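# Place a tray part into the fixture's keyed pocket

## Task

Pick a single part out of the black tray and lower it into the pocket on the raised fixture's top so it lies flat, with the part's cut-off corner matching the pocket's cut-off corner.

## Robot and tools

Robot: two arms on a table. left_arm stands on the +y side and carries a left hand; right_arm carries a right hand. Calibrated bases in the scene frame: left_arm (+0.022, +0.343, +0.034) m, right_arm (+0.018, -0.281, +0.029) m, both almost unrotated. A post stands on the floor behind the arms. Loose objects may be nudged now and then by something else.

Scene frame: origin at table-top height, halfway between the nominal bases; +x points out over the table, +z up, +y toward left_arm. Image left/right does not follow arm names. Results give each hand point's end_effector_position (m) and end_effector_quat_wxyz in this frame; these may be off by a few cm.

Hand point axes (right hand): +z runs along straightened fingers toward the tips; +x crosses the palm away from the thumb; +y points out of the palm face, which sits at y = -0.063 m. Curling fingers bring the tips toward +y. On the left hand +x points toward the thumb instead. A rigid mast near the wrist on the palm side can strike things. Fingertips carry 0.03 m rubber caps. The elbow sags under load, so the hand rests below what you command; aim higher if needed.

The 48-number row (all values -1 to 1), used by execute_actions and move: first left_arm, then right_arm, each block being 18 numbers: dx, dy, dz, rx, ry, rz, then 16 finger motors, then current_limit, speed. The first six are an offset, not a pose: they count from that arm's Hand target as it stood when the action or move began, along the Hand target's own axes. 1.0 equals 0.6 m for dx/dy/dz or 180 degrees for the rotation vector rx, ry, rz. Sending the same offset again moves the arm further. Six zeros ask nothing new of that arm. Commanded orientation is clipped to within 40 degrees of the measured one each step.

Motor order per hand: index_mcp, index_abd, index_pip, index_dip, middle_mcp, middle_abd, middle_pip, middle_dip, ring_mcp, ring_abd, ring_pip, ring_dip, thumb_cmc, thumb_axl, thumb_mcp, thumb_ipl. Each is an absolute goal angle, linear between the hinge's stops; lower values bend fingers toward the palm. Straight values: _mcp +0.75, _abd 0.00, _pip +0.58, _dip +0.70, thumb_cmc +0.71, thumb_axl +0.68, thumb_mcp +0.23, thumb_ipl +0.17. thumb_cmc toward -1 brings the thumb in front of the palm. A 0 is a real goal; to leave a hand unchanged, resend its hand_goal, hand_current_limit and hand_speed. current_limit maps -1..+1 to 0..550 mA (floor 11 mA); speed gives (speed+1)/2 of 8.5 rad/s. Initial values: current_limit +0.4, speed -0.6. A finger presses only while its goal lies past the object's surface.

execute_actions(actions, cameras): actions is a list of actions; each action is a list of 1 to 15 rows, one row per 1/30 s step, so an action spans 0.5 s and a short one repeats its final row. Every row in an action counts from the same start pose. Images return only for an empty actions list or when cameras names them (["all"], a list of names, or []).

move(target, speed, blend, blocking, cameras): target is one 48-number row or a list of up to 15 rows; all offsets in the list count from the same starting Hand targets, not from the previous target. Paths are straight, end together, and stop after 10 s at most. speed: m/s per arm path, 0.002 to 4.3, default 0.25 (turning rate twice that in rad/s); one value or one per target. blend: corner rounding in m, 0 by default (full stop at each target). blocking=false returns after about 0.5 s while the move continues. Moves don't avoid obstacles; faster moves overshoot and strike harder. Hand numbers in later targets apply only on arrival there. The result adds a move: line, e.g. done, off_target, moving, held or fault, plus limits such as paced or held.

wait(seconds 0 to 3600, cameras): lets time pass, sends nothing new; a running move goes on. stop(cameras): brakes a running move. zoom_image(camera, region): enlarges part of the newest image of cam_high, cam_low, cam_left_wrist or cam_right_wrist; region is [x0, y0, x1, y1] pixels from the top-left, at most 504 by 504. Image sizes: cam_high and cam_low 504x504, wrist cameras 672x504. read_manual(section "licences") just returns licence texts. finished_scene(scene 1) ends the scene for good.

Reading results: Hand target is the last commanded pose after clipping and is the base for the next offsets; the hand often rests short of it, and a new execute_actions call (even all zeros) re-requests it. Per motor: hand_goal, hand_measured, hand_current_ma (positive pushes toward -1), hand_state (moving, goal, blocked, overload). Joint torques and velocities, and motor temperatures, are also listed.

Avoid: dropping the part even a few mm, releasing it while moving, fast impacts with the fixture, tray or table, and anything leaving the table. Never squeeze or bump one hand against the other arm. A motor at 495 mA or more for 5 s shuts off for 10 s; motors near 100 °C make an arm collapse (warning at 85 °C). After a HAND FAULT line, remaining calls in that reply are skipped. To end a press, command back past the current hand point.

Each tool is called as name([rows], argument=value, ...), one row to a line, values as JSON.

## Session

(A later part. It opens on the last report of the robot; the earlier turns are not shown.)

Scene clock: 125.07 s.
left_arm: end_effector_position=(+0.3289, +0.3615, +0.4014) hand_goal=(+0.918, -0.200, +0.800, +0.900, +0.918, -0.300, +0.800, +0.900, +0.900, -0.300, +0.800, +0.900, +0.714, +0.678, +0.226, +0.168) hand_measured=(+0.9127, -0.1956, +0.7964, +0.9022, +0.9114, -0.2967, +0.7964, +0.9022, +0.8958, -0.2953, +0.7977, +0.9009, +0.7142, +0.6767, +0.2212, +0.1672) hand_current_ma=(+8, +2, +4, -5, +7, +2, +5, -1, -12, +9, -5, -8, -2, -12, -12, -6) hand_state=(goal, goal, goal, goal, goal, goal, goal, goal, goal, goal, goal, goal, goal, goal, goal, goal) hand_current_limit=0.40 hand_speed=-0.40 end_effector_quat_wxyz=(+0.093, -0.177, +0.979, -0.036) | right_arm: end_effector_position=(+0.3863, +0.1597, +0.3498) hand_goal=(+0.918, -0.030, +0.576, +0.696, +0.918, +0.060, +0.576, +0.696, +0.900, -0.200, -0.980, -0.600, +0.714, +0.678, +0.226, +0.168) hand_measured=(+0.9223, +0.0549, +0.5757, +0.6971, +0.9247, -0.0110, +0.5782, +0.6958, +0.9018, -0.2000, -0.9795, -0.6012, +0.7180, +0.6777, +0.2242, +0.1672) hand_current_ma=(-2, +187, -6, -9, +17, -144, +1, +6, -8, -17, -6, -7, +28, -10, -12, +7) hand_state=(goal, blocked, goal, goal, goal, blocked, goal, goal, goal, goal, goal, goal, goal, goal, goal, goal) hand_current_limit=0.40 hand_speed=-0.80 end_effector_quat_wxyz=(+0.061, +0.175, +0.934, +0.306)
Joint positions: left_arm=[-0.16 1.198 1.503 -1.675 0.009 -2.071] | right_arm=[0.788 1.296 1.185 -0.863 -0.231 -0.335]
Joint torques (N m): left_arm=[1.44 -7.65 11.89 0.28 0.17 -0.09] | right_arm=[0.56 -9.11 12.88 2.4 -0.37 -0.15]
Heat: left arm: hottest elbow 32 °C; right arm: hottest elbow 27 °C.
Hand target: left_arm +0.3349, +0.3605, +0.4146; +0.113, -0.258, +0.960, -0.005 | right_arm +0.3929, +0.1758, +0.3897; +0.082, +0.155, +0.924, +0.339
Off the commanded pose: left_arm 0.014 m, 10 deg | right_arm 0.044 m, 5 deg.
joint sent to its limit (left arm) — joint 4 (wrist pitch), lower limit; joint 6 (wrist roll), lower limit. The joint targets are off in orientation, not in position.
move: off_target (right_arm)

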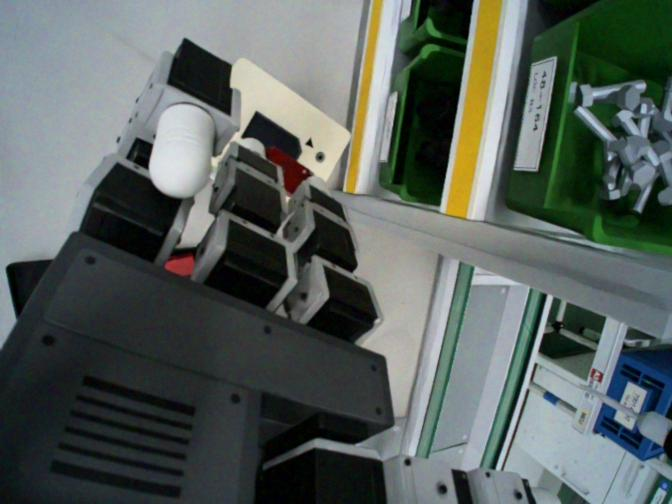

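move(target=[0,0,0,0,0,0,0.918,-0.2,0.8,0.9,0.918,-0.3,0.8,0.9,0.9,-0.3,0.8,0.9,0.714,0.678,0.226,0.168,0.4,-0.4,0.0075,0.0143,0.034,0,0,0,0.918,-0.03,0.576,0.696,0.918,0.06,0.576,0.696,0.9,-0.2,-0.98,-0.6,0.714,0.678,0.226,0.168,0.4,-0.8], speed=0.06, cameras=["cam_right_wrist","cam_left_wrist"])

zoom_image(camera="cam_right_wrist", region=[210, 90, 370, 220])

Scene clock: 126.87 s.
left_arm: end_effector_position=(+0.3289, +0.3615, +0.4014) hand_goal=(+0.918, -0.200, +0.800, +0.900, +0.918, -0.300, +0.800, +0.900, +0.900, -0.300, +0.800, +0.900, +0.714, +0.678, +0.226, +0.168) hand_measured=(+0.9127, -0.1956, +0.7977, +0.9022, +0.9114, -0.2953, +0.7964, +0.9022, +0.8958, -0.2967, +0.7977, +0.9009, +0.7142, +0.6777, +0.2212, +0.1681) hand_current_ma=(+5, +1, +3, -9, +1, +3, +5, -1, -10, +4, -6, -15, -6, -7, -9, -3) hand_state=(goal, goal, goal, goal, goal, goal, goal, goal, goal, goal, goal, goal, goal, goal, goal, goal) hand_current_limit=0.40 hand_speed=-0.40 end_effector_quat_wxyz=(+0.093, -0.177, +0.979, -0.036) | right_arm: end_effector_position=(+0.3866, +0.1815, +0.3373) hand_goal=(+0.918, -0.030, +0.576, +0.696, +0.918, +0.060, +0.576, +0.696, +0.900, -0.200, -0.980, -0.600, +0.714, +0.678, +0.226, +0.168) hand_measured=(+0.9223, +0.0549, +0.5757, +0.6971, +0.9235, -0.0110, +0.5782, +0.6958, +0.9018, -0.2000, -0.9795, -0.6012, +0.7192, +0.6777, +0.2232, +0.1681) hand_current_ma=(+9, +202, -2, +12, +22, -153, -17, +4, -12, +4, +2, +5, +19, -13, -5, +11) hand_state=(goal, blocked, goal, goal, goal, blocked, goal, goal, goal, goal, goal, goal, goal, goal, goal, goal) hand_current_limit=0.40 hand_speed=-0.80 end_effector_quat_wxyz=(+0.060, +0.163, +0.937, +0.304)
Joint positions: left_arm=[-0.16 1.198 1.503 -1.675 0.009 -2.071] | right_arm=[0.816 1.345 1.199 -0.829 -0.222 -0.335]
Joint torques (N m): left_arm=[1.44 -7.77 11.89 0.29 0.17 -0.1] | right_arm=[0.5 -10.17 12.85 2.43 -0.09 0.08]
Heat: left arm: hottest elbow 32 °C; right arm: hottest elbow 27 °C.
Hand target: left_arm +0.3349, +0.3605, +0.4146; +0.113, -0.258, +0.960, -0.005 | right_arm +0.3958, +0.1959, +0.3797; +0.082, +0.155, +0.924, +0.339
Off the commanded pose: left_arm 0.014 m, 10 deg | right_arm 0.046 m, 5 deg.
joint sent to its limit (left arm) — joint 4 (wrist pitch), lower limit; joint 6 (wrist roll), lower limit. The joint targets are off in orientation, not in position.
move: off_target (right_arm)
Images, in order (width x height): cam_left_wrist 672x504, cam_right_wrist 672x504.

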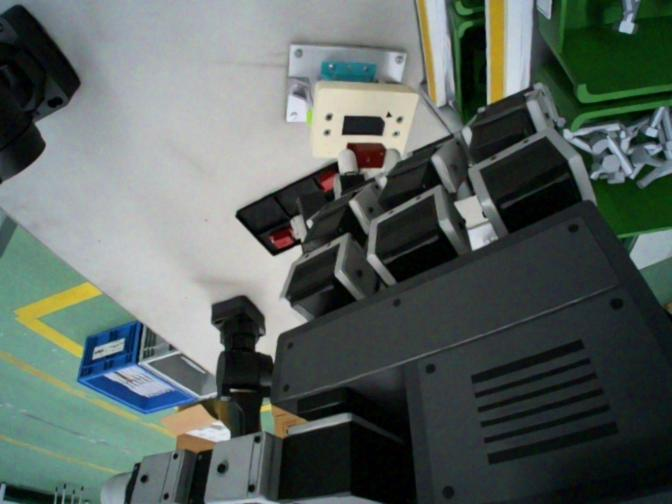

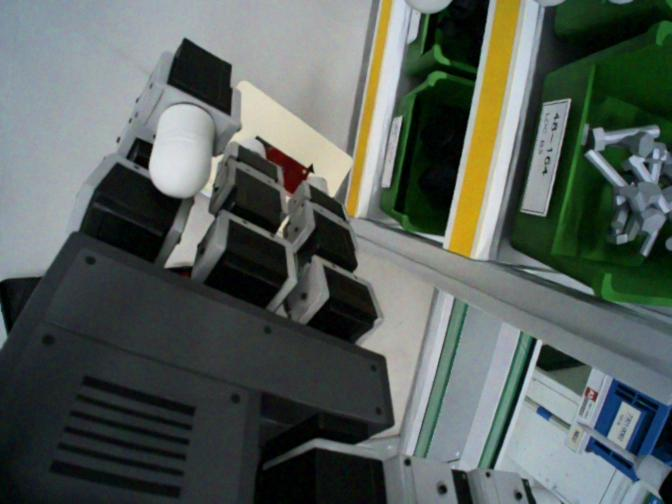

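Scaled by 3.150 from the camera's image (finer frame: 960x720).

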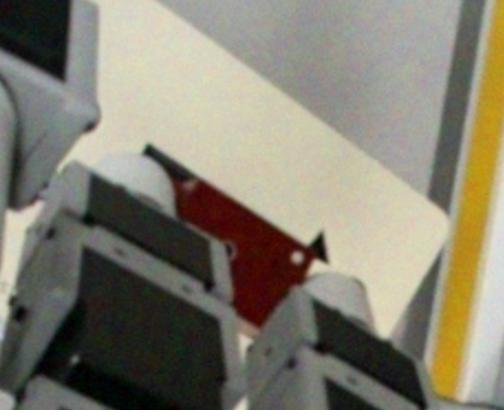

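zoom_image(camera="cam_left_wrist", region=[300, 70, 430, 190])

zoom_image(camera="cam_right_wrist", region=[240, 120, 330, 210])

Scaled by 3.877 from the camera's image (finer frame: 960x720).

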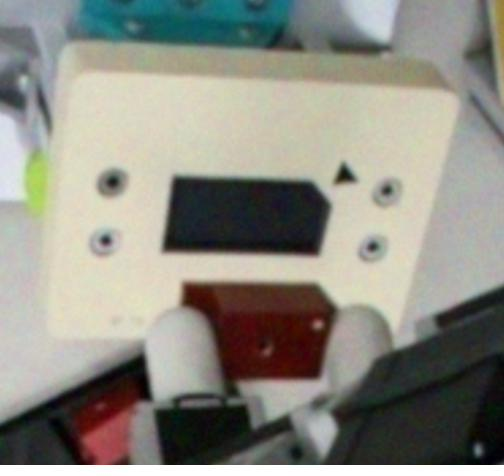

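Scaled by 5.600 from the camera's image (finer frame: 960x720).

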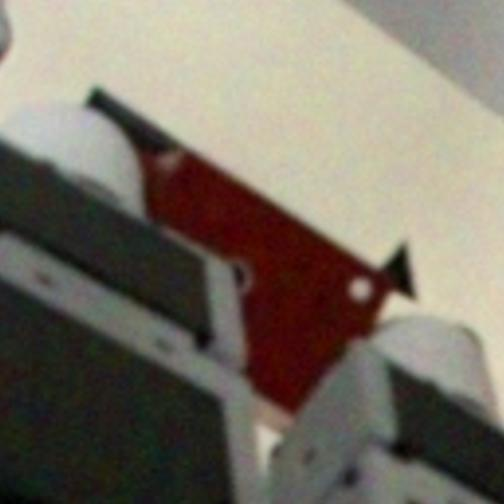

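move(target=[0,0,0,0,0,0,0.918,-0.2,0.8,0.9,0.918,-0.3,0.8,0.9,0.9,-0.3,0.8,0.9,0.714,0.678,0.226,0.168,0.4,-0.4,-0.0032,-0.0122,0.0162,-0.0045,-0.0067,0.0089,0.918,-0.03,0.576,0.696,0.918,0.06,0.576,0.696,0.9,-0.2,-0.98,-0.6,0.714,0.678,0.226,0.168,0.4,-0.8], speed=0.05, cameras=["cam_right_wrist","cam_left_wrist"])

zoom_image(camera="cam_right_wrist", region=[240, 120, 330, 210])

zoom_image(camera="cam_left_wrist", region=[310, 80, 420, 180])

Scene clock: 129.33 s.
left_arm: end_effector_position=(+0.3289, +0.3615, +0.4014) hand_goal=(+0.918, -0.200, +0.800, +0.900, +0.918, -0.300, +0.800, +0.900, +0.900, -0.300, +0.800, +0.900, +0.714, +0.678, +0.226, +0.168) hand_measured=(+0.9127, -0.1956, +0.7964, +0.9022, +0.9114, -0.2967, +0.7964, +0.9022, +0.8958, -0.2953, +0.7989, +0.9009, +0.7142, +0.6767, +0.2212, +0.1681) hand_current_ma=(+4, -3, -3, -6, +4, +0, +0, -1, -11, +9, -6, -7, -8, -10, -12, -7) hand_state=(goal, goal, goal, goal, goal, goal, goal, goal, goal, goal, goal, goal, goal, goal, goal, goal) hand_current_limit=0.40 hand_speed=-0.40 end_effector_quat_wxyz=(+0.093, -0.177, +0.979, -0.036) | right_arm: end_effector_position=(+0.3947, +0.1871, +0.3495) hand_goal=(+0.918, -0.030, +0.576, +0.696, +0.918, +0.060, +0.576, +0.696, +0.900, -0.200, -0.980, -0.600, +0.714, +0.678, +0.226, +0.168) hand_measured=(+0.9235, +0.0534, +0.5770, +0.6971, +0.9247, -0.0096, +0.5782, +0.6971, +0.9030, -0.2000, -0.9782, -0.6025, +0.7192, +0.6777, +0.2232, +0.1672) hand_current_ma=(+15, +196, +10, -17, +23, -157, -5, +6, -15, -3, +5, -6, +16, -14, -12, +10) hand_state=(goal, blocked, goal, goal, goal, blocked, goal, goal, goal, goal, goal, goal, goal, goal, goal, goal) hand_current_limit=0.40 hand_speed=-0.80 end_effector_quat_wxyz=(+0.078, +0.172, +0.926, +0.326)
Joint positions: left_arm=[-0.16 1.198 1.503 -1.675 0.009 -2.071] | right_arm=[0.823 1.345 1.199 -0.767 -0.202 -0.306]
Joint torques (N m): left_arm=[1.38 -7.82 11.93 0.27 0.16 -0.09] | right_arm=[0.67 -9.82 10.26 2.58 -0.06 0.16]
Heat: left arm: hottest elbow 32 °C; right arm: hottest elbow 28 °C.
Hand target: left_arm +0.3349, +0.3605, +0.4146; +0.113, -0.258, +0.960, -0.005 | right_arm +0.3983, +0.1958, +0.3677; +0.088, +0.171, +0.919, +0.345
Off the commanded pose: left_arm 0.014 m, 10 deg | right_arm 0.020 m, 3 deg.
joint sent to its limit (left arm) — joint 4 (wrist pitch), lower limit; joint 6 (wrist roll), lower limit. The joint targets are off in orientation, not in position.
move: off_target (right_arm)
Images, in order (width x height): cam_left_wrist 672x504, cam_right_wrist 672x504.

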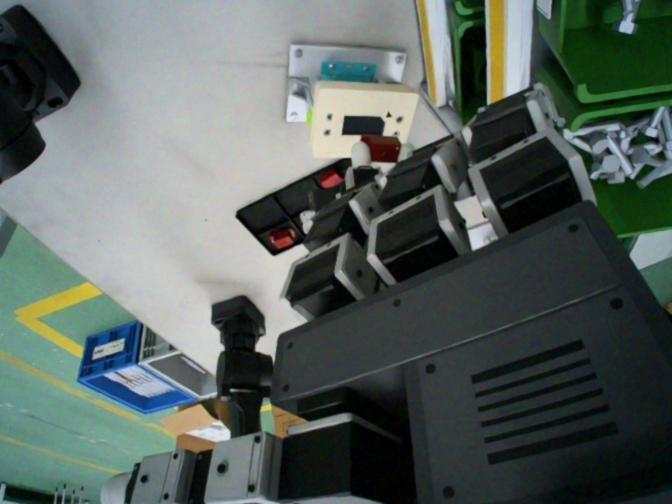

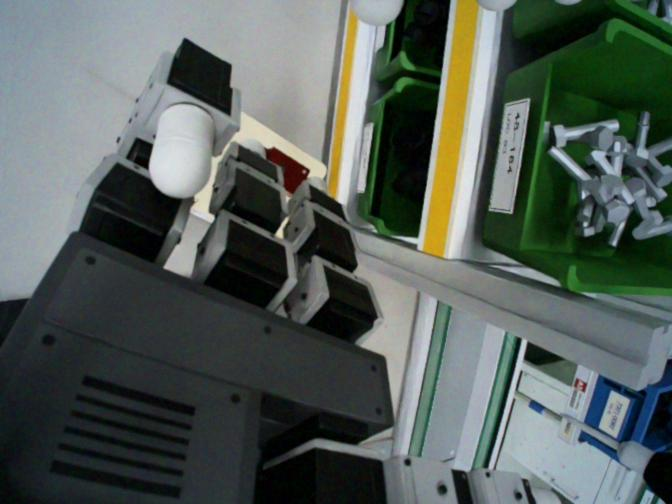

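Scaled by 5.600 from the camera's image (finer frame: 960x720).

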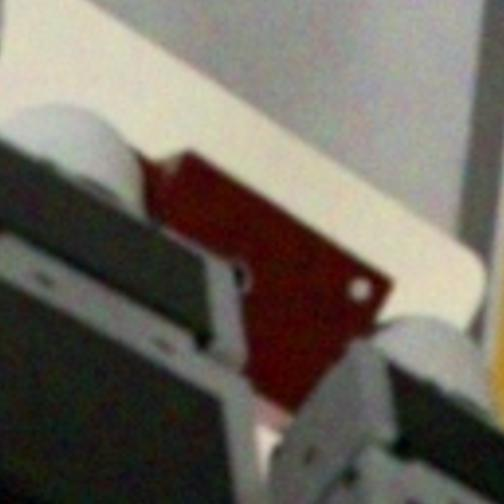

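Scaled by 4.582 from the camera's image (finer frame: 960x720).

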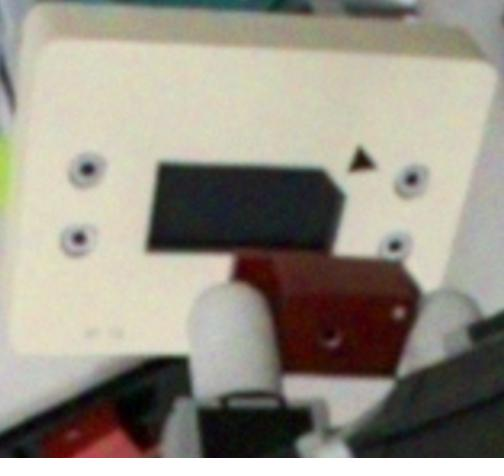

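move(target=[0,0,0,0,0,0,0.918,-0.2,0.8,0.9,0.918,-0.3,0.8,0.9,0.9,-0.3,0.8,0.9,0.714,0.678,0.226,0.168,0.4,-0.4,0.0092,-0.0242,0.0118,0.0134,0,0,0.918,-0.03,0.576,0.696,0.918,0.06,0.576,0.696,0.9,-0.2,-0.98,-0.6,0.714,0.678,0.226,0.168,0.4,-0.8], speed=0.05, cameras=["cam_right_wrist","cam_left_wrist"])

zoom_image(camera="cam_right_wrist", region=[240, 120, 330, 210])

zoom_image(camera="cam_left_wrist", region=[310, 80, 420, 180])

Scene clock: 136.33 s.
left_arm: end_effector_position=(+0.3289, +0.3615, +0.4014) hand_goal=(+0.918, -0.200, +0.800, +0.900, +0.918, -0.300, +0.800, +0.900, +0.900, -0.300, +0.800, +0.900, +0.714, +0.678, +0.226, +0.168) hand_measured=(+0.9127, -0.1971, +0.7964, +0.9009, +0.9127, -0.2967, +0.7964, +0.9022, +0.8958, -0.2953, +0.7977, +0.9009, +0.7142, +0.6777, +0.2222, +0.1681) hand_current_ma=(+3, -1, +1, -8, +4, +2, +8, +1, -12, +4, -6, -5, -6, -14, -8, -3) hand_state=(goal, goal, goal, goal, goal, goal, goal, goal, goal, goal, goal, goal, goal, goal, goal, goal) hand_current_limit=0.40 hand_speed=-0.40 end_effector_quat_wxyz=(+0.093, -0.177, +0.979, -0.036) | right_arm: end_effector_position=(+0.3919, +0.1878, +0.3444) hand_goal=(+0.918, -0.030, +0.576, +0.696, +0.918, +0.060, +0.576, +0.696, +0.900, -0.200, -0.980, -0.600, +0.714, +0.678, +0.226, +0.168) hand_measured=(+0.9223, +0.0549, +0.5770, +0.6958, +0.9235, -0.0110, +0.5782, +0.6958, +0.9018, -0.2015, -0.9795, -0.6012, +0.7180, +0.6777, +0.2242, +0.1681) hand_current_ma=(+17, +189, +10, -13, +28, -141, -7, +20, +0, +0, +5, +7, +24, +3, -14, +14) hand_state=(goal, blocked, goal, goal, goal, blocked, goal, goal, goal, goal, goal, goal, goal, goal, goal, goal) hand_current_limit=0.40 hand_speed=-0.80 end_effector_quat_wxyz=(+0.082, +0.171, +0.928, +0.319)
Joint positions: left_arm=[-0.16 1.198 1.503 -1.675 0.009 -2.071] | right_arm=[0.832 1.345 1.191 -0.767 -0.183 -0.305]
Joint torques (N m): left_arm=[1.38 -7.59 11.92 0.28 0.16 -0.09] | right_arm=[0.62 -9.93 9.52 1.63 -0.04 0.15]
Heat: left arm: hottest elbow 32 °C; right arm: hottest elbow 28 °C.
Hand target: left_arm +0.3349, +0.3605, +0.4146; +0.113, -0.258, +0.960, -0.005 | right_arm +0.3916, +0.1919, +0.3526; +0.084, +0.173, +0.926, +0.326
Off the commanded pose: left_arm 0.014 m, 10 deg | right_arm 0.009 m, 1 deg.
joint sent to its limit (left arm) — joint 4 (wrist pitch), lower limit; joint 6 (wrist roll), lower limit. The joint targets are off in orientation, not in position.
move: done
Images, in order (width x height): cam_left_wrist 672x504, cam_right_wrist 672x504.

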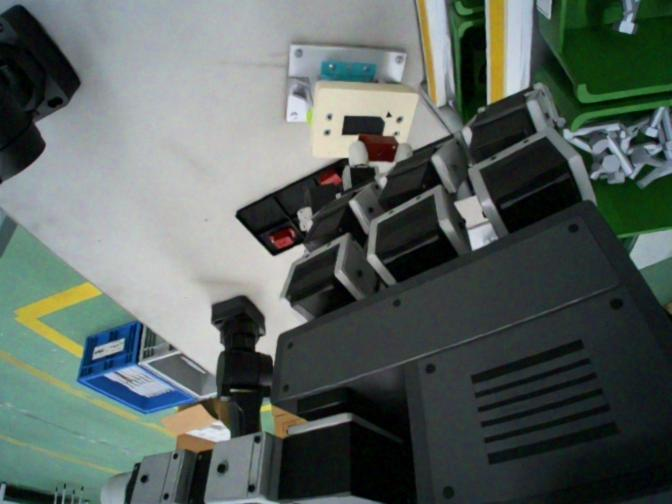

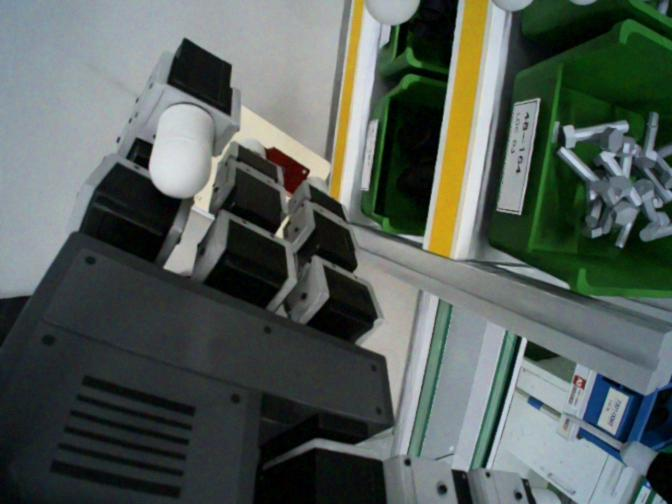

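Scaled by 5.600 from the camera's image (finer frame: 960x720).

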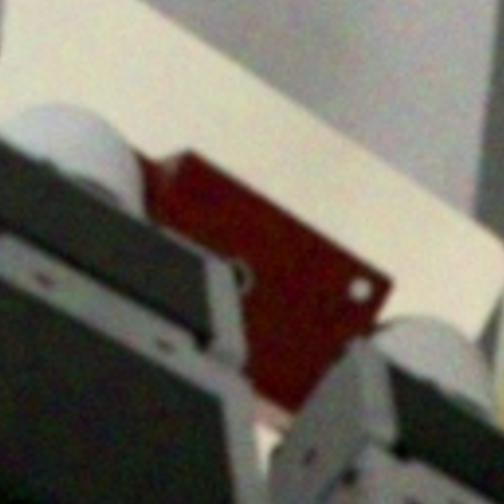

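Scaled by 4.582 from the camera's image (finer frame: 960x720).

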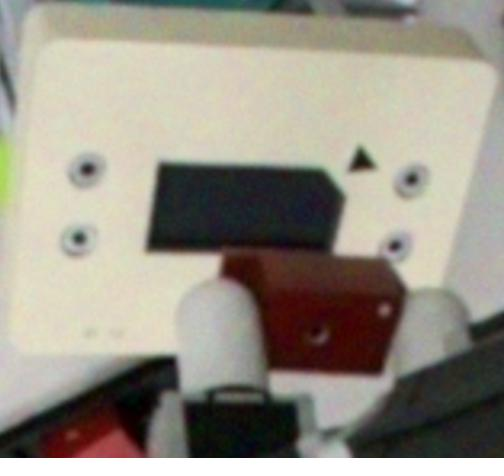

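move(target=[0,0,0,0,0,0,0.918,-0.2,0.8,0.9,0.918,-0.3,0.8,0.9,0.9,-0.3,0.8,0.9,0.714,0.678,0.226,0.168,0.4,-0.4,0.0013,-0.0472,0.021,0.0095,0.0061,0.0046,0.918,-0.03,0.576,0.696,0.918,0.06,0.576,0.696,0.9,-0.2,-0.98,-0.6,0.714,0.678,0.226,0.168,0.4,-0.8], speed=0.05, cameras=["cam_right_wrist","cam_left_wrist"])

zoom_image(camera="cam_right_wrist", region=[240, 120, 330, 210])

zoom_image(camera="cam_left_wrist", region=[310, 80, 420, 180])

Scene clock: 137.83 s.
left_arm: end_effector_position=(+0.3289, +0.3615, +0.4014) hand_goal=(+0.918, -0.200, +0.800, +0.900, +0.918, -0.300, +0.800, +0.900, +0.900, -0.300, +0.800, +0.900, +0.714, +0.678, +0.226, +0.168) hand_measured=(+0.9127, -0.1956, +0.7977, +0.9022, +0.9114, -0.2967, +0.7964, +0.9022, +0.8958, -0.2967, +0.7977, +0.9009, +0.7142, +0.6777, +0.2212, +0.1672) hand_current_ma=(+8, +4, +1, -12, +2, -4, +11, +0, -14, +9, -5, -7, -6, -12, -10, -6) hand_state=(goal, goal, goal, goal, goal, goal, goal, goal, goal, goal, goal, goal, goal, goal, goal, goal) hand_current_limit=0.40 hand_speed=-0.40 end_effector_quat_wxyz=(+0.093, -0.177, +0.979, -0.036) | right_arm: end_effector_position=(+0.3807, +0.1781, +0.3059) hand_goal=(+0.918, -0.030, +0.576, +0.696, +0.918, +0.060, +0.576, +0.696, +0.900, -0.200, -0.980, -0.600, +0.714, +0.678, +0.226, +0.168) hand_measured=(+0.9235, +0.0534, +0.5757, +0.6983, +0.9235, -0.0110, +0.5770, +0.6958, +0.9018, -0.2000, -0.9782, -0.6012, +0.7192, +0.6767, +0.2232, +0.1672) hand_current_ma=(-4, +195, +4, -16, +23, -146, -15, +8, -2, -5, +4, -4, +20, -14, -15, +1) hand_state=(goal, blocked, goal, goal, goal, blocked, goal, goal, goal, goal, goal, goal, goal, goal, goal, goal) hand_current_limit=0.40 hand_speed=-0.80 end_effector_quat_wxyz=(+0.062, +0.175, +0.937, +0.295)
Joint positions: left_arm=[-0.16 1.198 1.503 -1.675 0.009 -2.071] | right_arm=[0.832 1.345 1.125 -0.767 -0.194 -0.305]
Joint torques (N m): left_arm=[1.26 -7.77 11.89 0.25 0.17 -0.09] | right_arm=[-0.62 -10.7 9.43 2.14 -0.33 0.11]
Heat: left arm: hottest elbow 32 °C; right arm: hottest elbow 28 °C.
Hand target: left_arm +0.3349, +0.3605, +0.4146; +0.113, -0.258, +0.960, -0.005 | right_arm +0.3867, +0.1789, +0.3249; +0.070, +0.178, +0.930, +0.314
Off the commanded pose: left_arm 0.014 m, 10 deg | right_arm 0.020 m, 3 deg.
joint sent to its limit (left arm) — joint 4 (wrist pitch), lower limit; joint 6 (wrist roll), lower limit. The joint targets are off in orientation, not in position.
move: off_target (right_arm)
Images, in order (width x height): cam_left_wrist 672x504, cam_right_wrist 672x504.

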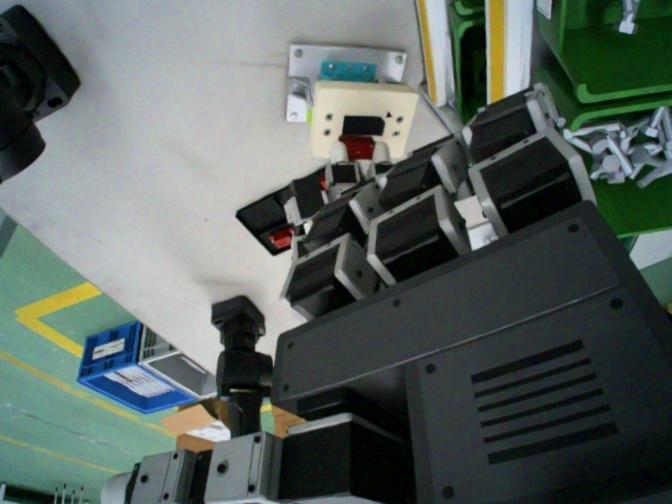

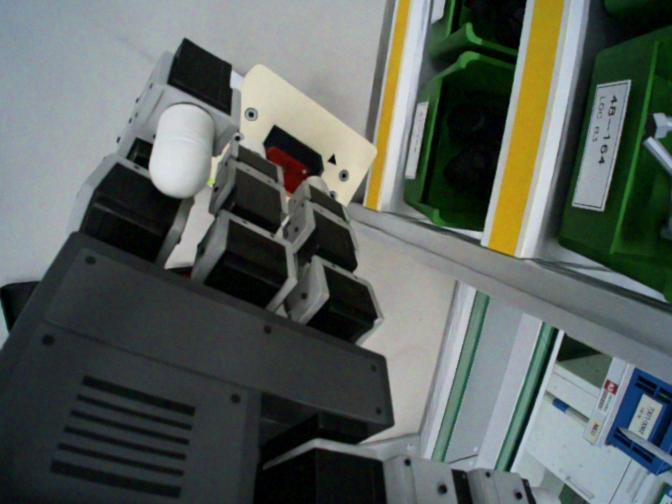

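Scaled by 5.600 from the camera's image (finer frame: 960x720).

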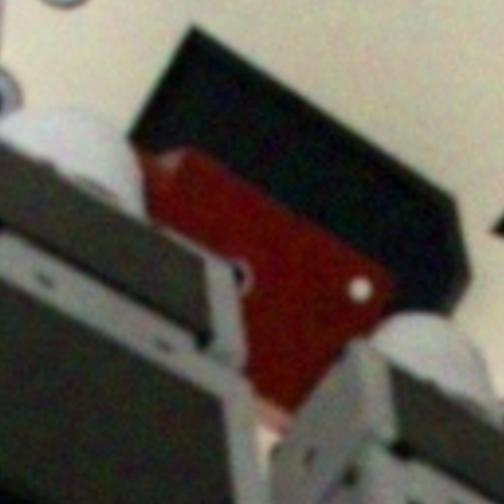

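Scaled by 4.582 from the camera's image (finer frame: 960x720).

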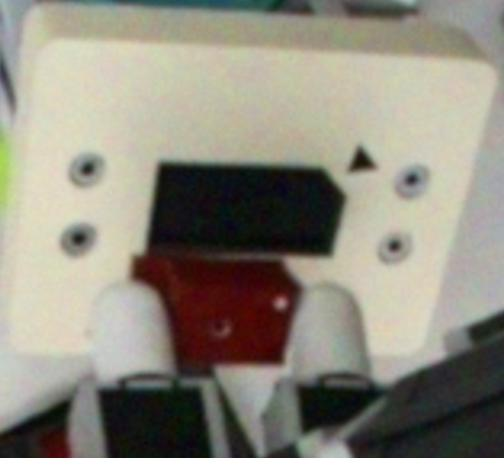

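move(target=[0,0,0,0,0,0,0.918,-0.2,0.8,0.9,0.918,-0.3,0.8,0.9,0.9,-0.3,0.8,0.9,0.714,0.678,0.226,0.168,0.4,-0.4,-0.0133,0.0247,0.0088,0,0,0,0.918,-0.03,0.576,0.696,0.918,0.06,0.576,0.696,0.9,-0.2,-0.98,-0.6,0.714,0.678,0.226,0.168,0.4,-0.8], speed=0.05, cameras=["cam_right_wrist","cam_left_wrist"])

zoom_image(camera="cam_right_wrist", region=[240, 120, 330, 210])

zoom_image(camera="cam_left_wrist", region=[310, 80, 420, 180])

Scene clock: 139.53 s.
left_arm: end_effector_position=(+0.3289, +0.3615, +0.4014) hand_goal=(+0.918, -0.200, +0.800, +0.900, +0.918, -0.300, +0.800, +0.900, +0.900, -0.300, +0.800, +0.900, +0.714, +0.678, +0.226, +0.168) hand_measured=(+0.9127, -0.1956, +0.7964, +0.9022, +0.9127, -0.2967, +0.7964, +0.9022, +0.8958, -0.2967, +0.7977, +0.9009, +0.7142, +0.6777, +0.2212, +0.1681) hand_current_ma=(+8, +0, +0, -2, +1, -2, +7, +1, -13, +5, -5, -9, -4, -9, -12, -8) hand_state=(goal, goal, goal, goal, goal, goal, goal, goal, goal, goal, goal, goal, goal, goal, goal, goal) hand_current_limit=0.40 hand_speed=-0.40 end_effector_quat_wxyz=(+0.093, -0.177, +0.979, -0.036) | right_arm: end_effector_position=(+0.3856, +0.1806, +0.2942) hand_goal=(+0.918, -0.030, +0.576, +0.696, +0.918, +0.060, +0.576, +0.696, +0.900, -0.200, -0.980, -0.600, +0.714, +0.678, +0.226, +0.168) hand_measured=(+0.9223, +0.0549, +0.5770, +0.6971, +0.9247, -0.0110, +0.5782, +0.6958, +0.9018, -0.2000, -0.9782, -0.6012, +0.7167, +0.6777, +0.2222, +0.1672) hand_current_ma=(+12, +199, +0, +7, +35, -147, -6, +6, -3, -3, -7, +15, +19, -1, -15, +10) hand_state=(goal, blocked, goal, goal, goal, blocked, goal, goal, goal, goal, goal, goal, goal, goal, goal, goal) hand_current_limit=0.40 hand_speed=-0.80 end_effector_quat_wxyz=(+0.056, +0.178, +0.940, +0.287)
Joint positions: left_arm=[-0.16 1.198 1.503 -1.675 0.009 -2.071] | right_arm=[0.828 1.372 1.131 -0.767 -0.197 -0.305]
Joint torques (N m): left_arm=[1.38 -7.88 11.88 0.25 0.15 -0.09] | right_arm=[-0.67 -9.93 12.51 1.62 -0.32 0.07]
Heat: left arm: hottest elbow 32 °C; right arm: hottest elbow 28 °C.
Hand target: left_arm +0.3349, +0.3605, +0.4146; +0.113, -0.258, +0.960, -0.005 | right_arm +0.3997, +0.1898, +0.3299; +0.071, +0.178, +0.930, +0.314
Off the commanded pose: left_arm 0.014 m, 10 deg | right_arm 0.039 m, 4 deg.
joint sent to its limit (left arm) — joint 4 (wrist pitch), lower limit; joint 6 (wrist roll), lower limit. The joint targets are off in orientation, not in position.
move: off_target (right_arm)
Images, in order (width x height): cam_left_wrist 672x504, cam_right_wrist 672x504.

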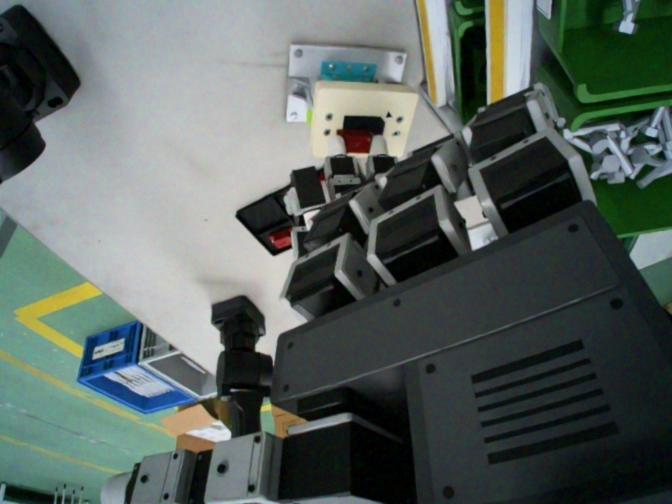

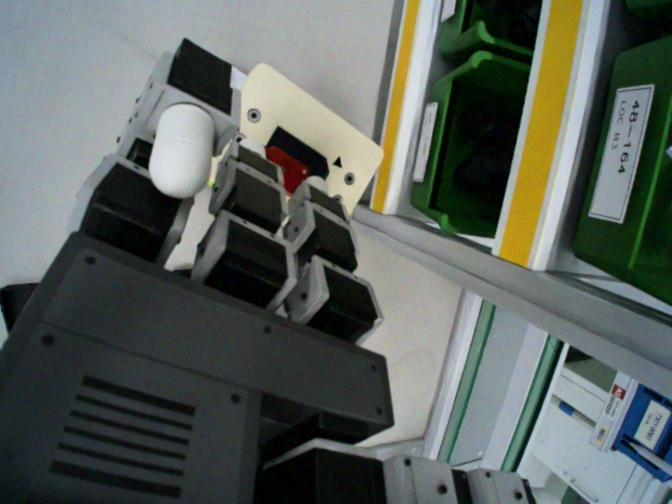

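Scaled by 5.600 from the camera's image (finer frame: 960x720).

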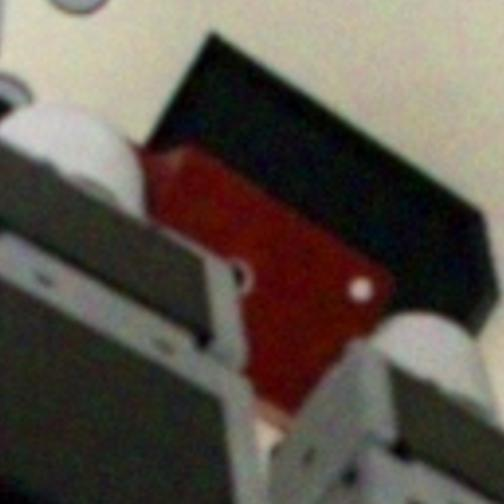

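Scaled by 4.582 from the camera's image (finer frame: 960x720).

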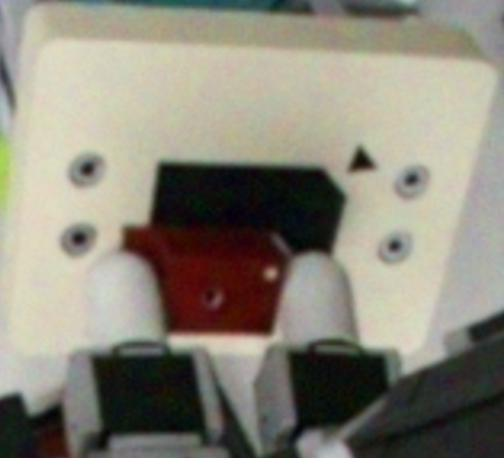

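move(target=[0,0,0,0,0,0,0.918,-0.2,0.8,0.9,0.918,-0.3,0.8,0.9,0.9,-0.3,0.8,0.9,0.714,0.678,0.226,0.168,0.4,-0.4,-0.0057,0.026,-0.0211,0,0,0,0.918,-0.03,0.576,0.696,0.918,0.06,0.576,0.696,0.9,-0.2,-0.98,-0.6,0.714,0.678,0.226,0.168,0.4,-0.8], speed=0.05, cameras=["cam_right_wrist","cam_left_wrist"])

zoom_image(camera="cam_right_wrist", region=[240, 120, 330, 210])

zoom_image(camera="cam_left_wrist", region=[310, 80, 420, 180])

Scene clock: 141.63 s.
left_arm: end_effector_position=(+0.3289, +0.3615, +0.4014) hand_goal=(+0.918, -0.200, +0.800, +0.900, +0.918, -0.300, +0.800, +0.900, +0.900, -0.300, +0.800, +0.900, +0.714, +0.678, +0.226, +0.168) hand_measured=(+0.9127, -0.1956, +0.7964, +0.9022, +0.9114, -0.2953, +0.7964, +0.9009, +0.8958, -0.2953, +0.7977, +0.9009, +0.7142, +0.6777, +0.2222, +0.1672) hand_current_ma=(+8, -6, +2, -8, +2, -1, +3, -1, -15, +3, -6, -7, -10, -8, -13, -7) hand_state=(goal, goal, goal, goal, goal, goal, goal, goal, goal, goal, goal, goal, goal, goal, goal, goal) hand_current_limit=0.40 hand_speed=-0.40 end_effector_quat_wxyz=(+0.093, -0.177, +0.979, -0.036) | right_arm: end_effector_position=(+0.3923, +0.1863, +0.3189) hand_goal=(+0.918, -0.030, +0.576, +0.696, +0.918, +0.060, +0.576, +0.696, +0.900, -0.200, -0.980, -0.600, +0.714, +0.678, +0.226, +0.168) hand_measured=(+0.9235, +0.0534, +0.5770, +0.6958, +0.9247, -0.0110, +0.5782, +0.6958, +0.9018, -0.2000, -0.9795, -0.6012, +0.7180, +0.6767, +0.2232, +0.1672) hand_current_ma=(+13, +194, +10, -7, +25, -148, -5, +10, -5, +7, +5, +0, +20, -5, -9, +11) hand_state=(goal, blocked, goal, goal, goal, blocked, goal, goal, goal, goal, goal, goal, goal, goal, goal, goal) hand_current_limit=0.40 hand_speed=-0.80 end_effector_quat_wxyz=(+0.059, +0.177, +0.938, +0.293)
Joint positions: left_arm=[-0.16 1.198 1.503 -1.675 0.009 -2.071] | right_arm=[0.826 1.376 1.193 -0.809 -0.198 -0.305]
Joint torques (N m): left_arm=[1.26 -7.65 11.93 0.25 0.15 -0.1] | right_arm=[-0.73 -10.17 12.41 1.29 -0.34 0.05]
Heat: left arm: hottest elbow 32 °C; right arm: hottest elbow 28 °C.
Hand target: left_arm +0.3349, +0.3605, +0.4146; +0.113, -0.258, +0.960, -0.005 | right_arm +0.4041, +0.1930, +0.3496; +0.070, +0.178, +0.930, +0.314
Off the commanded pose: left_arm 0.014 m, 10 deg | right_arm 0.034 m, 3 deg.
joint sent to its limit (left arm) — joint 4 (wrist pitch), lower limit; joint 6 (wrist roll), lower limit. The joint targets are off in orientation, not in position.
move: off_target (right_arm)
Images, in order (width x height): cam_left_wrist 672x504, cam_right_wrist 672x504.

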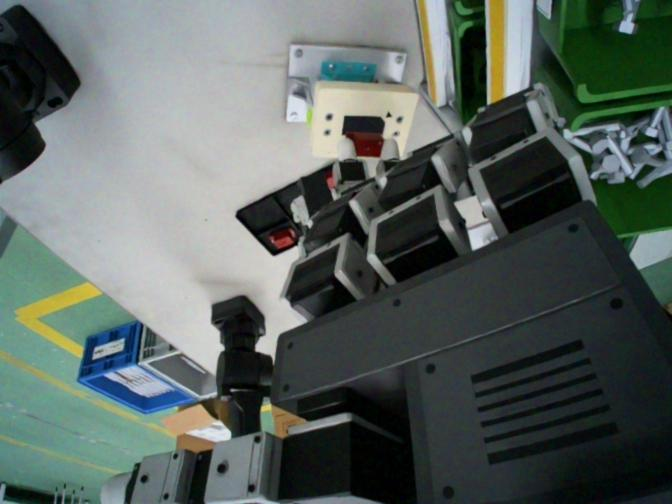

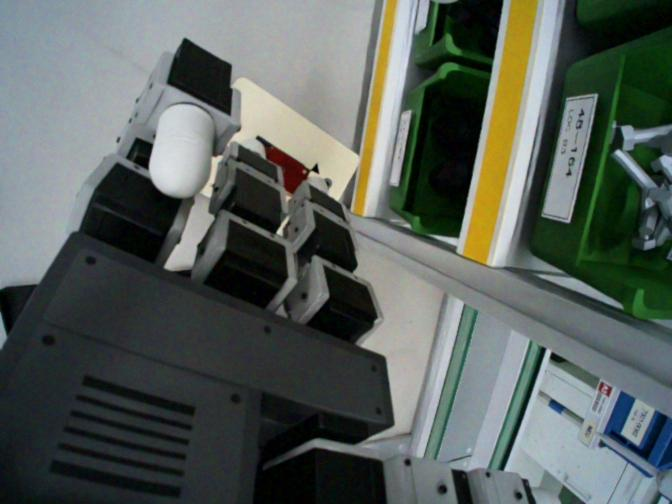

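Scaled by 5.600 from the camera's image (finer frame: 960x720).

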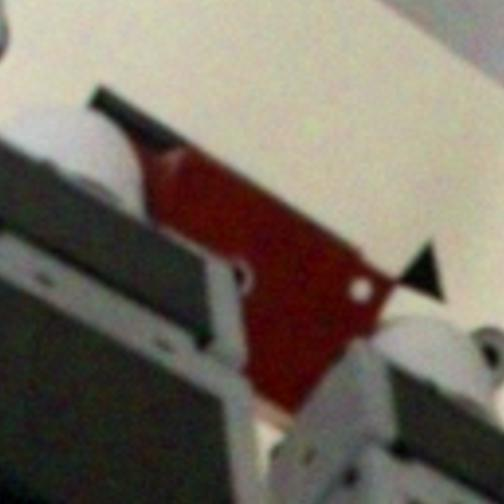

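Scaled by 4.582 from the camera's image (finer frame: 960x720).

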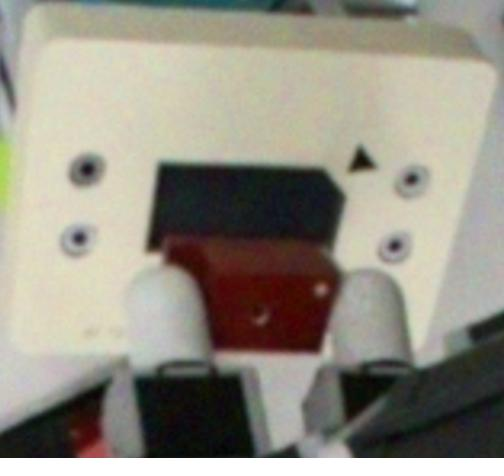

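move(target=[0,0,0,0,0,0,0.918,-0.2,0.8,0.9,0.918,-0.3,0.8,0.9,0.9,-0.3,0.8,0.9,0.714,0.678,0.226,0.168,0.4,-0.4,-0.0023,-0.0335,0.0355,0,0,0,0.918,-0.03,0.576,0.696,0.918,0.06,0.576,0.696,0.9,-0.2,-0.98,-0.6,0.714,0.678,0.226,0.168,0.4,-0.8], speed=0.04, cameras=["cam_right_wrist","cam_left_wrist"])

zoom_image(camera="cam_right_wrist", region=[240, 120, 330, 210])

zoom_image(camera="cam_left_wrist", region=[310, 80, 420, 180])

Scene clock: 144.63 s.
left_arm: end_effector_position=(+0.3289, +0.3615, +0.4014) hand_goal=(+0.918, -0.200, +0.800, +0.900, +0.918, -0.300, +0.800, +0.900, +0.900, -0.300, +0.800, +0.900, +0.714, +0.678, +0.226, +0.168) hand_measured=(+0.9127, -0.1956, +0.7964, +0.9022, +0.9114, -0.2953, +0.7964, +0.9022, +0.8958, -0.2953, +0.7989, +0.9009, +0.7142, +0.6767, +0.2222, +0.1681) hand_current_ma=(+4, -2, +3, -5, +2, +0, +9, +2, -11, +6, -7, -8, -3, -9, -12, -10) hand_state=(goal, goal, goal, goal, goal, goal, goal, goal, goal, goal, goal, goal, goal, goal, goal, goal) hand_current_limit=0.40 hand_speed=-0.40 end_effector_quat_wxyz=(+0.093, -0.177, +0.979, -0.036) | right_arm: end_effector_position=(+0.3971, +0.1867, +0.3065) hand_goal=(+0.918, -0.030, +0.576, +0.696, +0.918, +0.060, +0.576, +0.696, +0.900, -0.200, -0.980, -0.600, +0.714, +0.678, +0.226, +0.168) hand_measured=(+0.9223, +0.0534, +0.5770, +0.6958, +0.9247, -0.0110, +0.5770, +0.6971, +0.9018, -0.1986, -0.9795, -0.6012, +0.7180, +0.6777, +0.2232, +0.1681) hand_current_ma=(+6, +204, +10, -11, +22, -143, -11, -5, -9, +4, +2, +13, +20, +0, -4, +8) hand_state=(goal, blocked, goal, goal, goal, blocked, goal, goal, goal, goal, goal, goal, goal, goal, goal, goal) hand_current_limit=0.40 hand_speed=-0.80 end_effector_quat_wxyz=(+0.061, +0.179, +0.936, +0.297)
Joint positions: left_arm=[-0.16 1.198 1.503 -1.675 0.009 -2.071] | right_arm=[0.819 1.389 1.168 -0.763 -0.202 -0.305]
Joint torques (N m): left_arm=[1.44 -7.65 11.84 0.31 0.16 -0.1] | right_arm=[-0.67 -10.4 9.36 2.41 -0.34 0]
Motor temperatures (°C): left_arm=[19 27 33 18 20 24] | right_arm=[23 23 29 24 21 25]
Heat: left arm: hottest elbow 33 °C; right arm: hottest elbow 29 °C.
Hand target: left_arm +0.3349, +0.3605, +0.4146; +0.113, -0.258, +0.960, -0.005 | right_arm +0.4048, +0.1895, +0.3203; +0.070, +0.178, +0.930, +0.314
Off the commanded pose: left_arm 0.014 m, 10 deg | right_arm 0.016 m, 2 deg.
joint sent to its limit (left arm) — joint 4 (wrist pitch), lower limit; joint 6 (wrist roll), lower limit. The joint targets are off in orientation, not in position.
move: off_target (right_arm)
Images, in order (width x height): cam_left_wrist 672x504, cam_right_wrist 672x504.

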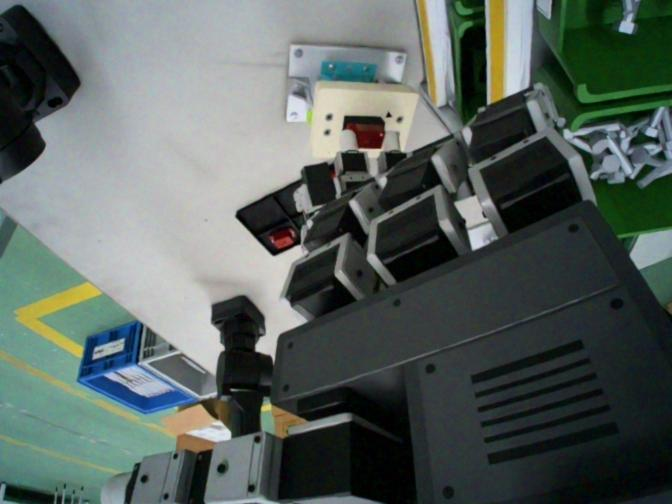

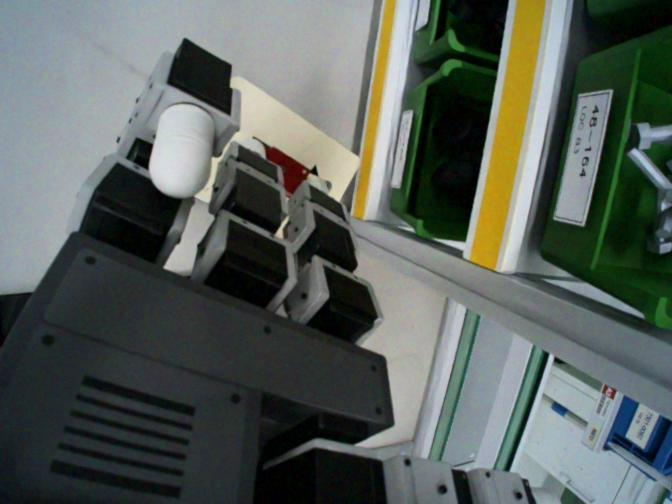

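Scaled by 5.600 from the camera's image (finer frame: 960x720).

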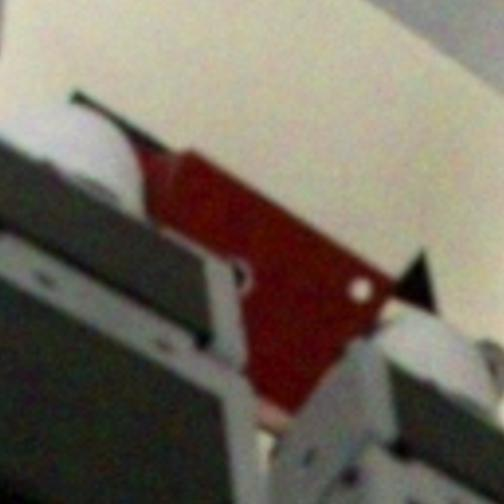

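Scaled by 4.582 from the camera's image (finer frame: 960x720).

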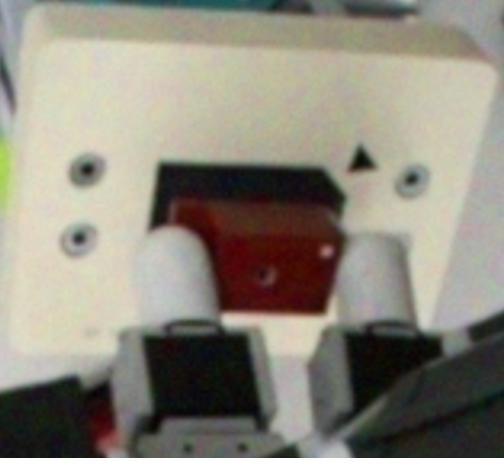

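zoom_image(camera="cam_left_wrist", region=[335, 105, 400, 160])

zoom_image(camera="cam_right_wrist", region=[245, 125, 325, 205])

Scaled by 7.754 from the camera's image (finer frame: 960x720).

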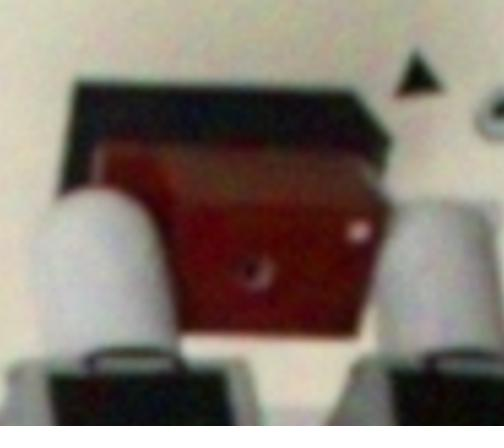

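Scaled by 6.300 from the camera's image (finer frame: 960x720).

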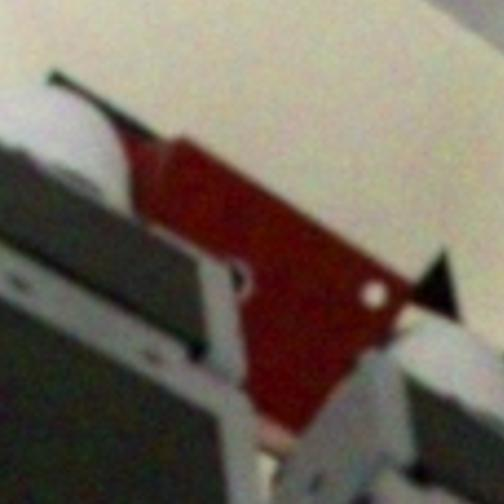

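move(target=[0,0,0,0,0,0,0.918,-0.2,0.8,0.9,0.918,-0.3,0.8,0.9,0.9,-0.3,0.8,0.9,0.714,0.678,0.226,0.168,0.4,-0.4,-0.0012,-0.0091,0.0133,0,0,0,0.918,-0.03,0.576,0.696,0.918,0.06,0.576,0.696,0.9,-0.2,-0.98,-0.6,0.714,0.678,0.226,0.168,0.4,-0.8], speed=0.03, cameras=["cam_right_wrist","cam_left_wrist"])

zoom_image(camera="cam_left_wrist", region=[335, 105, 400, 160])

zoom_image(camera="cam_right_wrist", region=[245, 125, 325, 205])

Scene clock: 146.77 s.
left_arm: end_effector_position=(+0.3289, +0.3615, +0.4014) hand_goal=(+0.918, -0.200, +0.800, +0.900, +0.918, -0.300, +0.800, +0.900, +0.900, -0.300, +0.800, +0.900, +0.714, +0.678, +0.226, +0.168) hand_measured=(+0.9127, -0.1956, +0.7977, +0.9022, +0.9114, -0.2967, +0.7964, +0.9009, +0.8970, -0.2967, +0.7977, +0.9009, +0.7142, +0.6777, +0.2212, +0.1672) hand_current_ma=(+4, -2, +1, -7, +4, -2, +11, -5, -9, +12, -4, -6, -7, -9, -11, -5) hand_state=(goal, goal, goal, goal, goal, goal, goal, goal, goal, goal, goal, goal, goal, goal, goal, goal) hand_current_limit=0.40 hand_speed=-0.40 end_effector_quat_wxyz=(+0.093, -0.177, +0.979, -0.036) | right_arm: end_effector_position=(+0.3981, +0.1866, +0.2977) hand_goal=(+0.918, -0.030, +0.576, +0.696, +0.918, +0.060, +0.576, +0.696, +0.900, -0.200, -0.980, -0.600, +0.714, +0.678, +0.226, +0.168) hand_measured=(+0.9235, +0.0549, +0.5770, +0.6971, +0.9247, -0.0110, +0.5770, +0.6958, +0.9006, -0.2000, -0.9795, -0.6012, +0.7192, +0.6777, +0.2242, +0.1672) hand_current_ma=(+1, +198, -1, -3, +31, -144, -15, +0, -7, -4, +11, +7, +20, -13, -6, +10) hand_state=(goal, blocked, goal, goal, goal, blocked, goal, goal, goal, goal, goal, goal, goal, goal, goal, goal) hand_current_limit=0.40 hand_speed=-0.80 end_effector_quat_wxyz=(+0.061, +0.180, +0.936, +0.297)
Joint positions: left_arm=[-0.16 1.198 1.503 -1.675 0.009 -2.071] | right_arm=[0.818 1.396 1.151 -0.739 -0.203 -0.305]
Joint torques (N m): left_arm=[1.32 -7.94 11.92 0.23 0.16 -0.08] | right_arm=[-0.73 -10.4 9.28 2.45 -0.35 -0.01]
Heat: left arm: hottest elbow 33 °C; right arm: hottest elbow 28 °C.
Hand target: left_arm +0.3349, +0.3605, +0.4146; +0.113, -0.258, +0.960, -0.005 | right_arm +0.4059, +0.1895, +0.3108; +0.070, +0.178, +0.930, +0.314
Off the commanded pose: left_arm 0.014 m, 10 deg | right_arm 0.015 m, 2 deg.
joint sent to its limit (left arm) — joint 4 (wrist pitch), lower limit; joint 6 (wrist roll), lower limit. The joint targets are off in orientation, not in position.
move: off_target (right_arm)
Images, in order (width x height): cam_left_wrist 672x504, cam_right_wrist 672x504.

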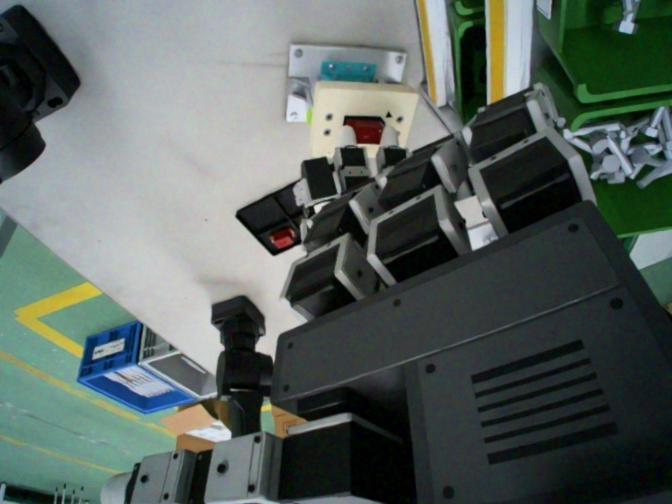

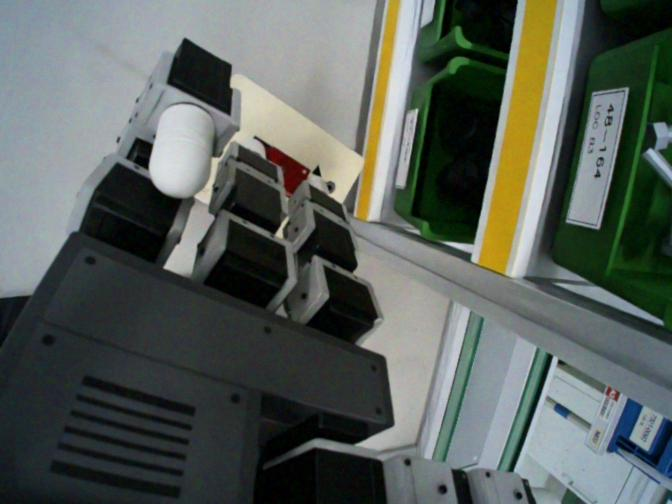

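Scaled by 7.754 from the camera's image (finer frame: 960x720).

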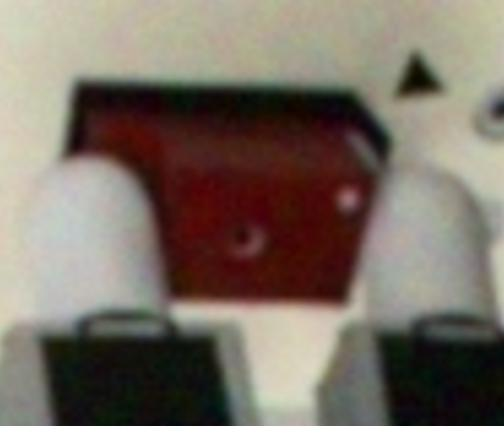

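Scaled by 6.300 from the camera's image (finer frame: 960x720).

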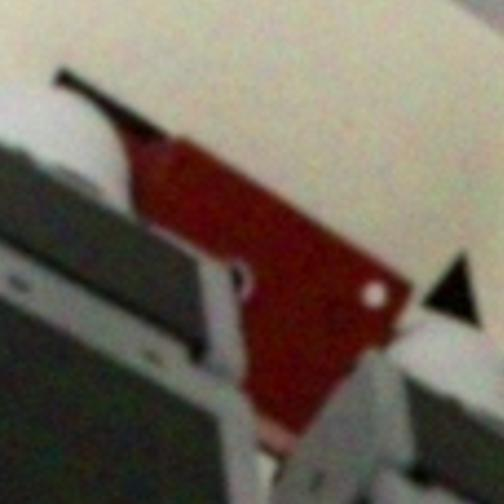

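zoom_image(camera="cam_left_wrist", region=[338, 108, 390, 148])

Scaled by 9.692 from the camera's image (finer frame: 960x720).

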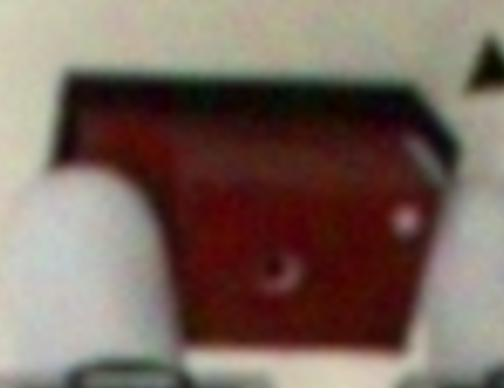

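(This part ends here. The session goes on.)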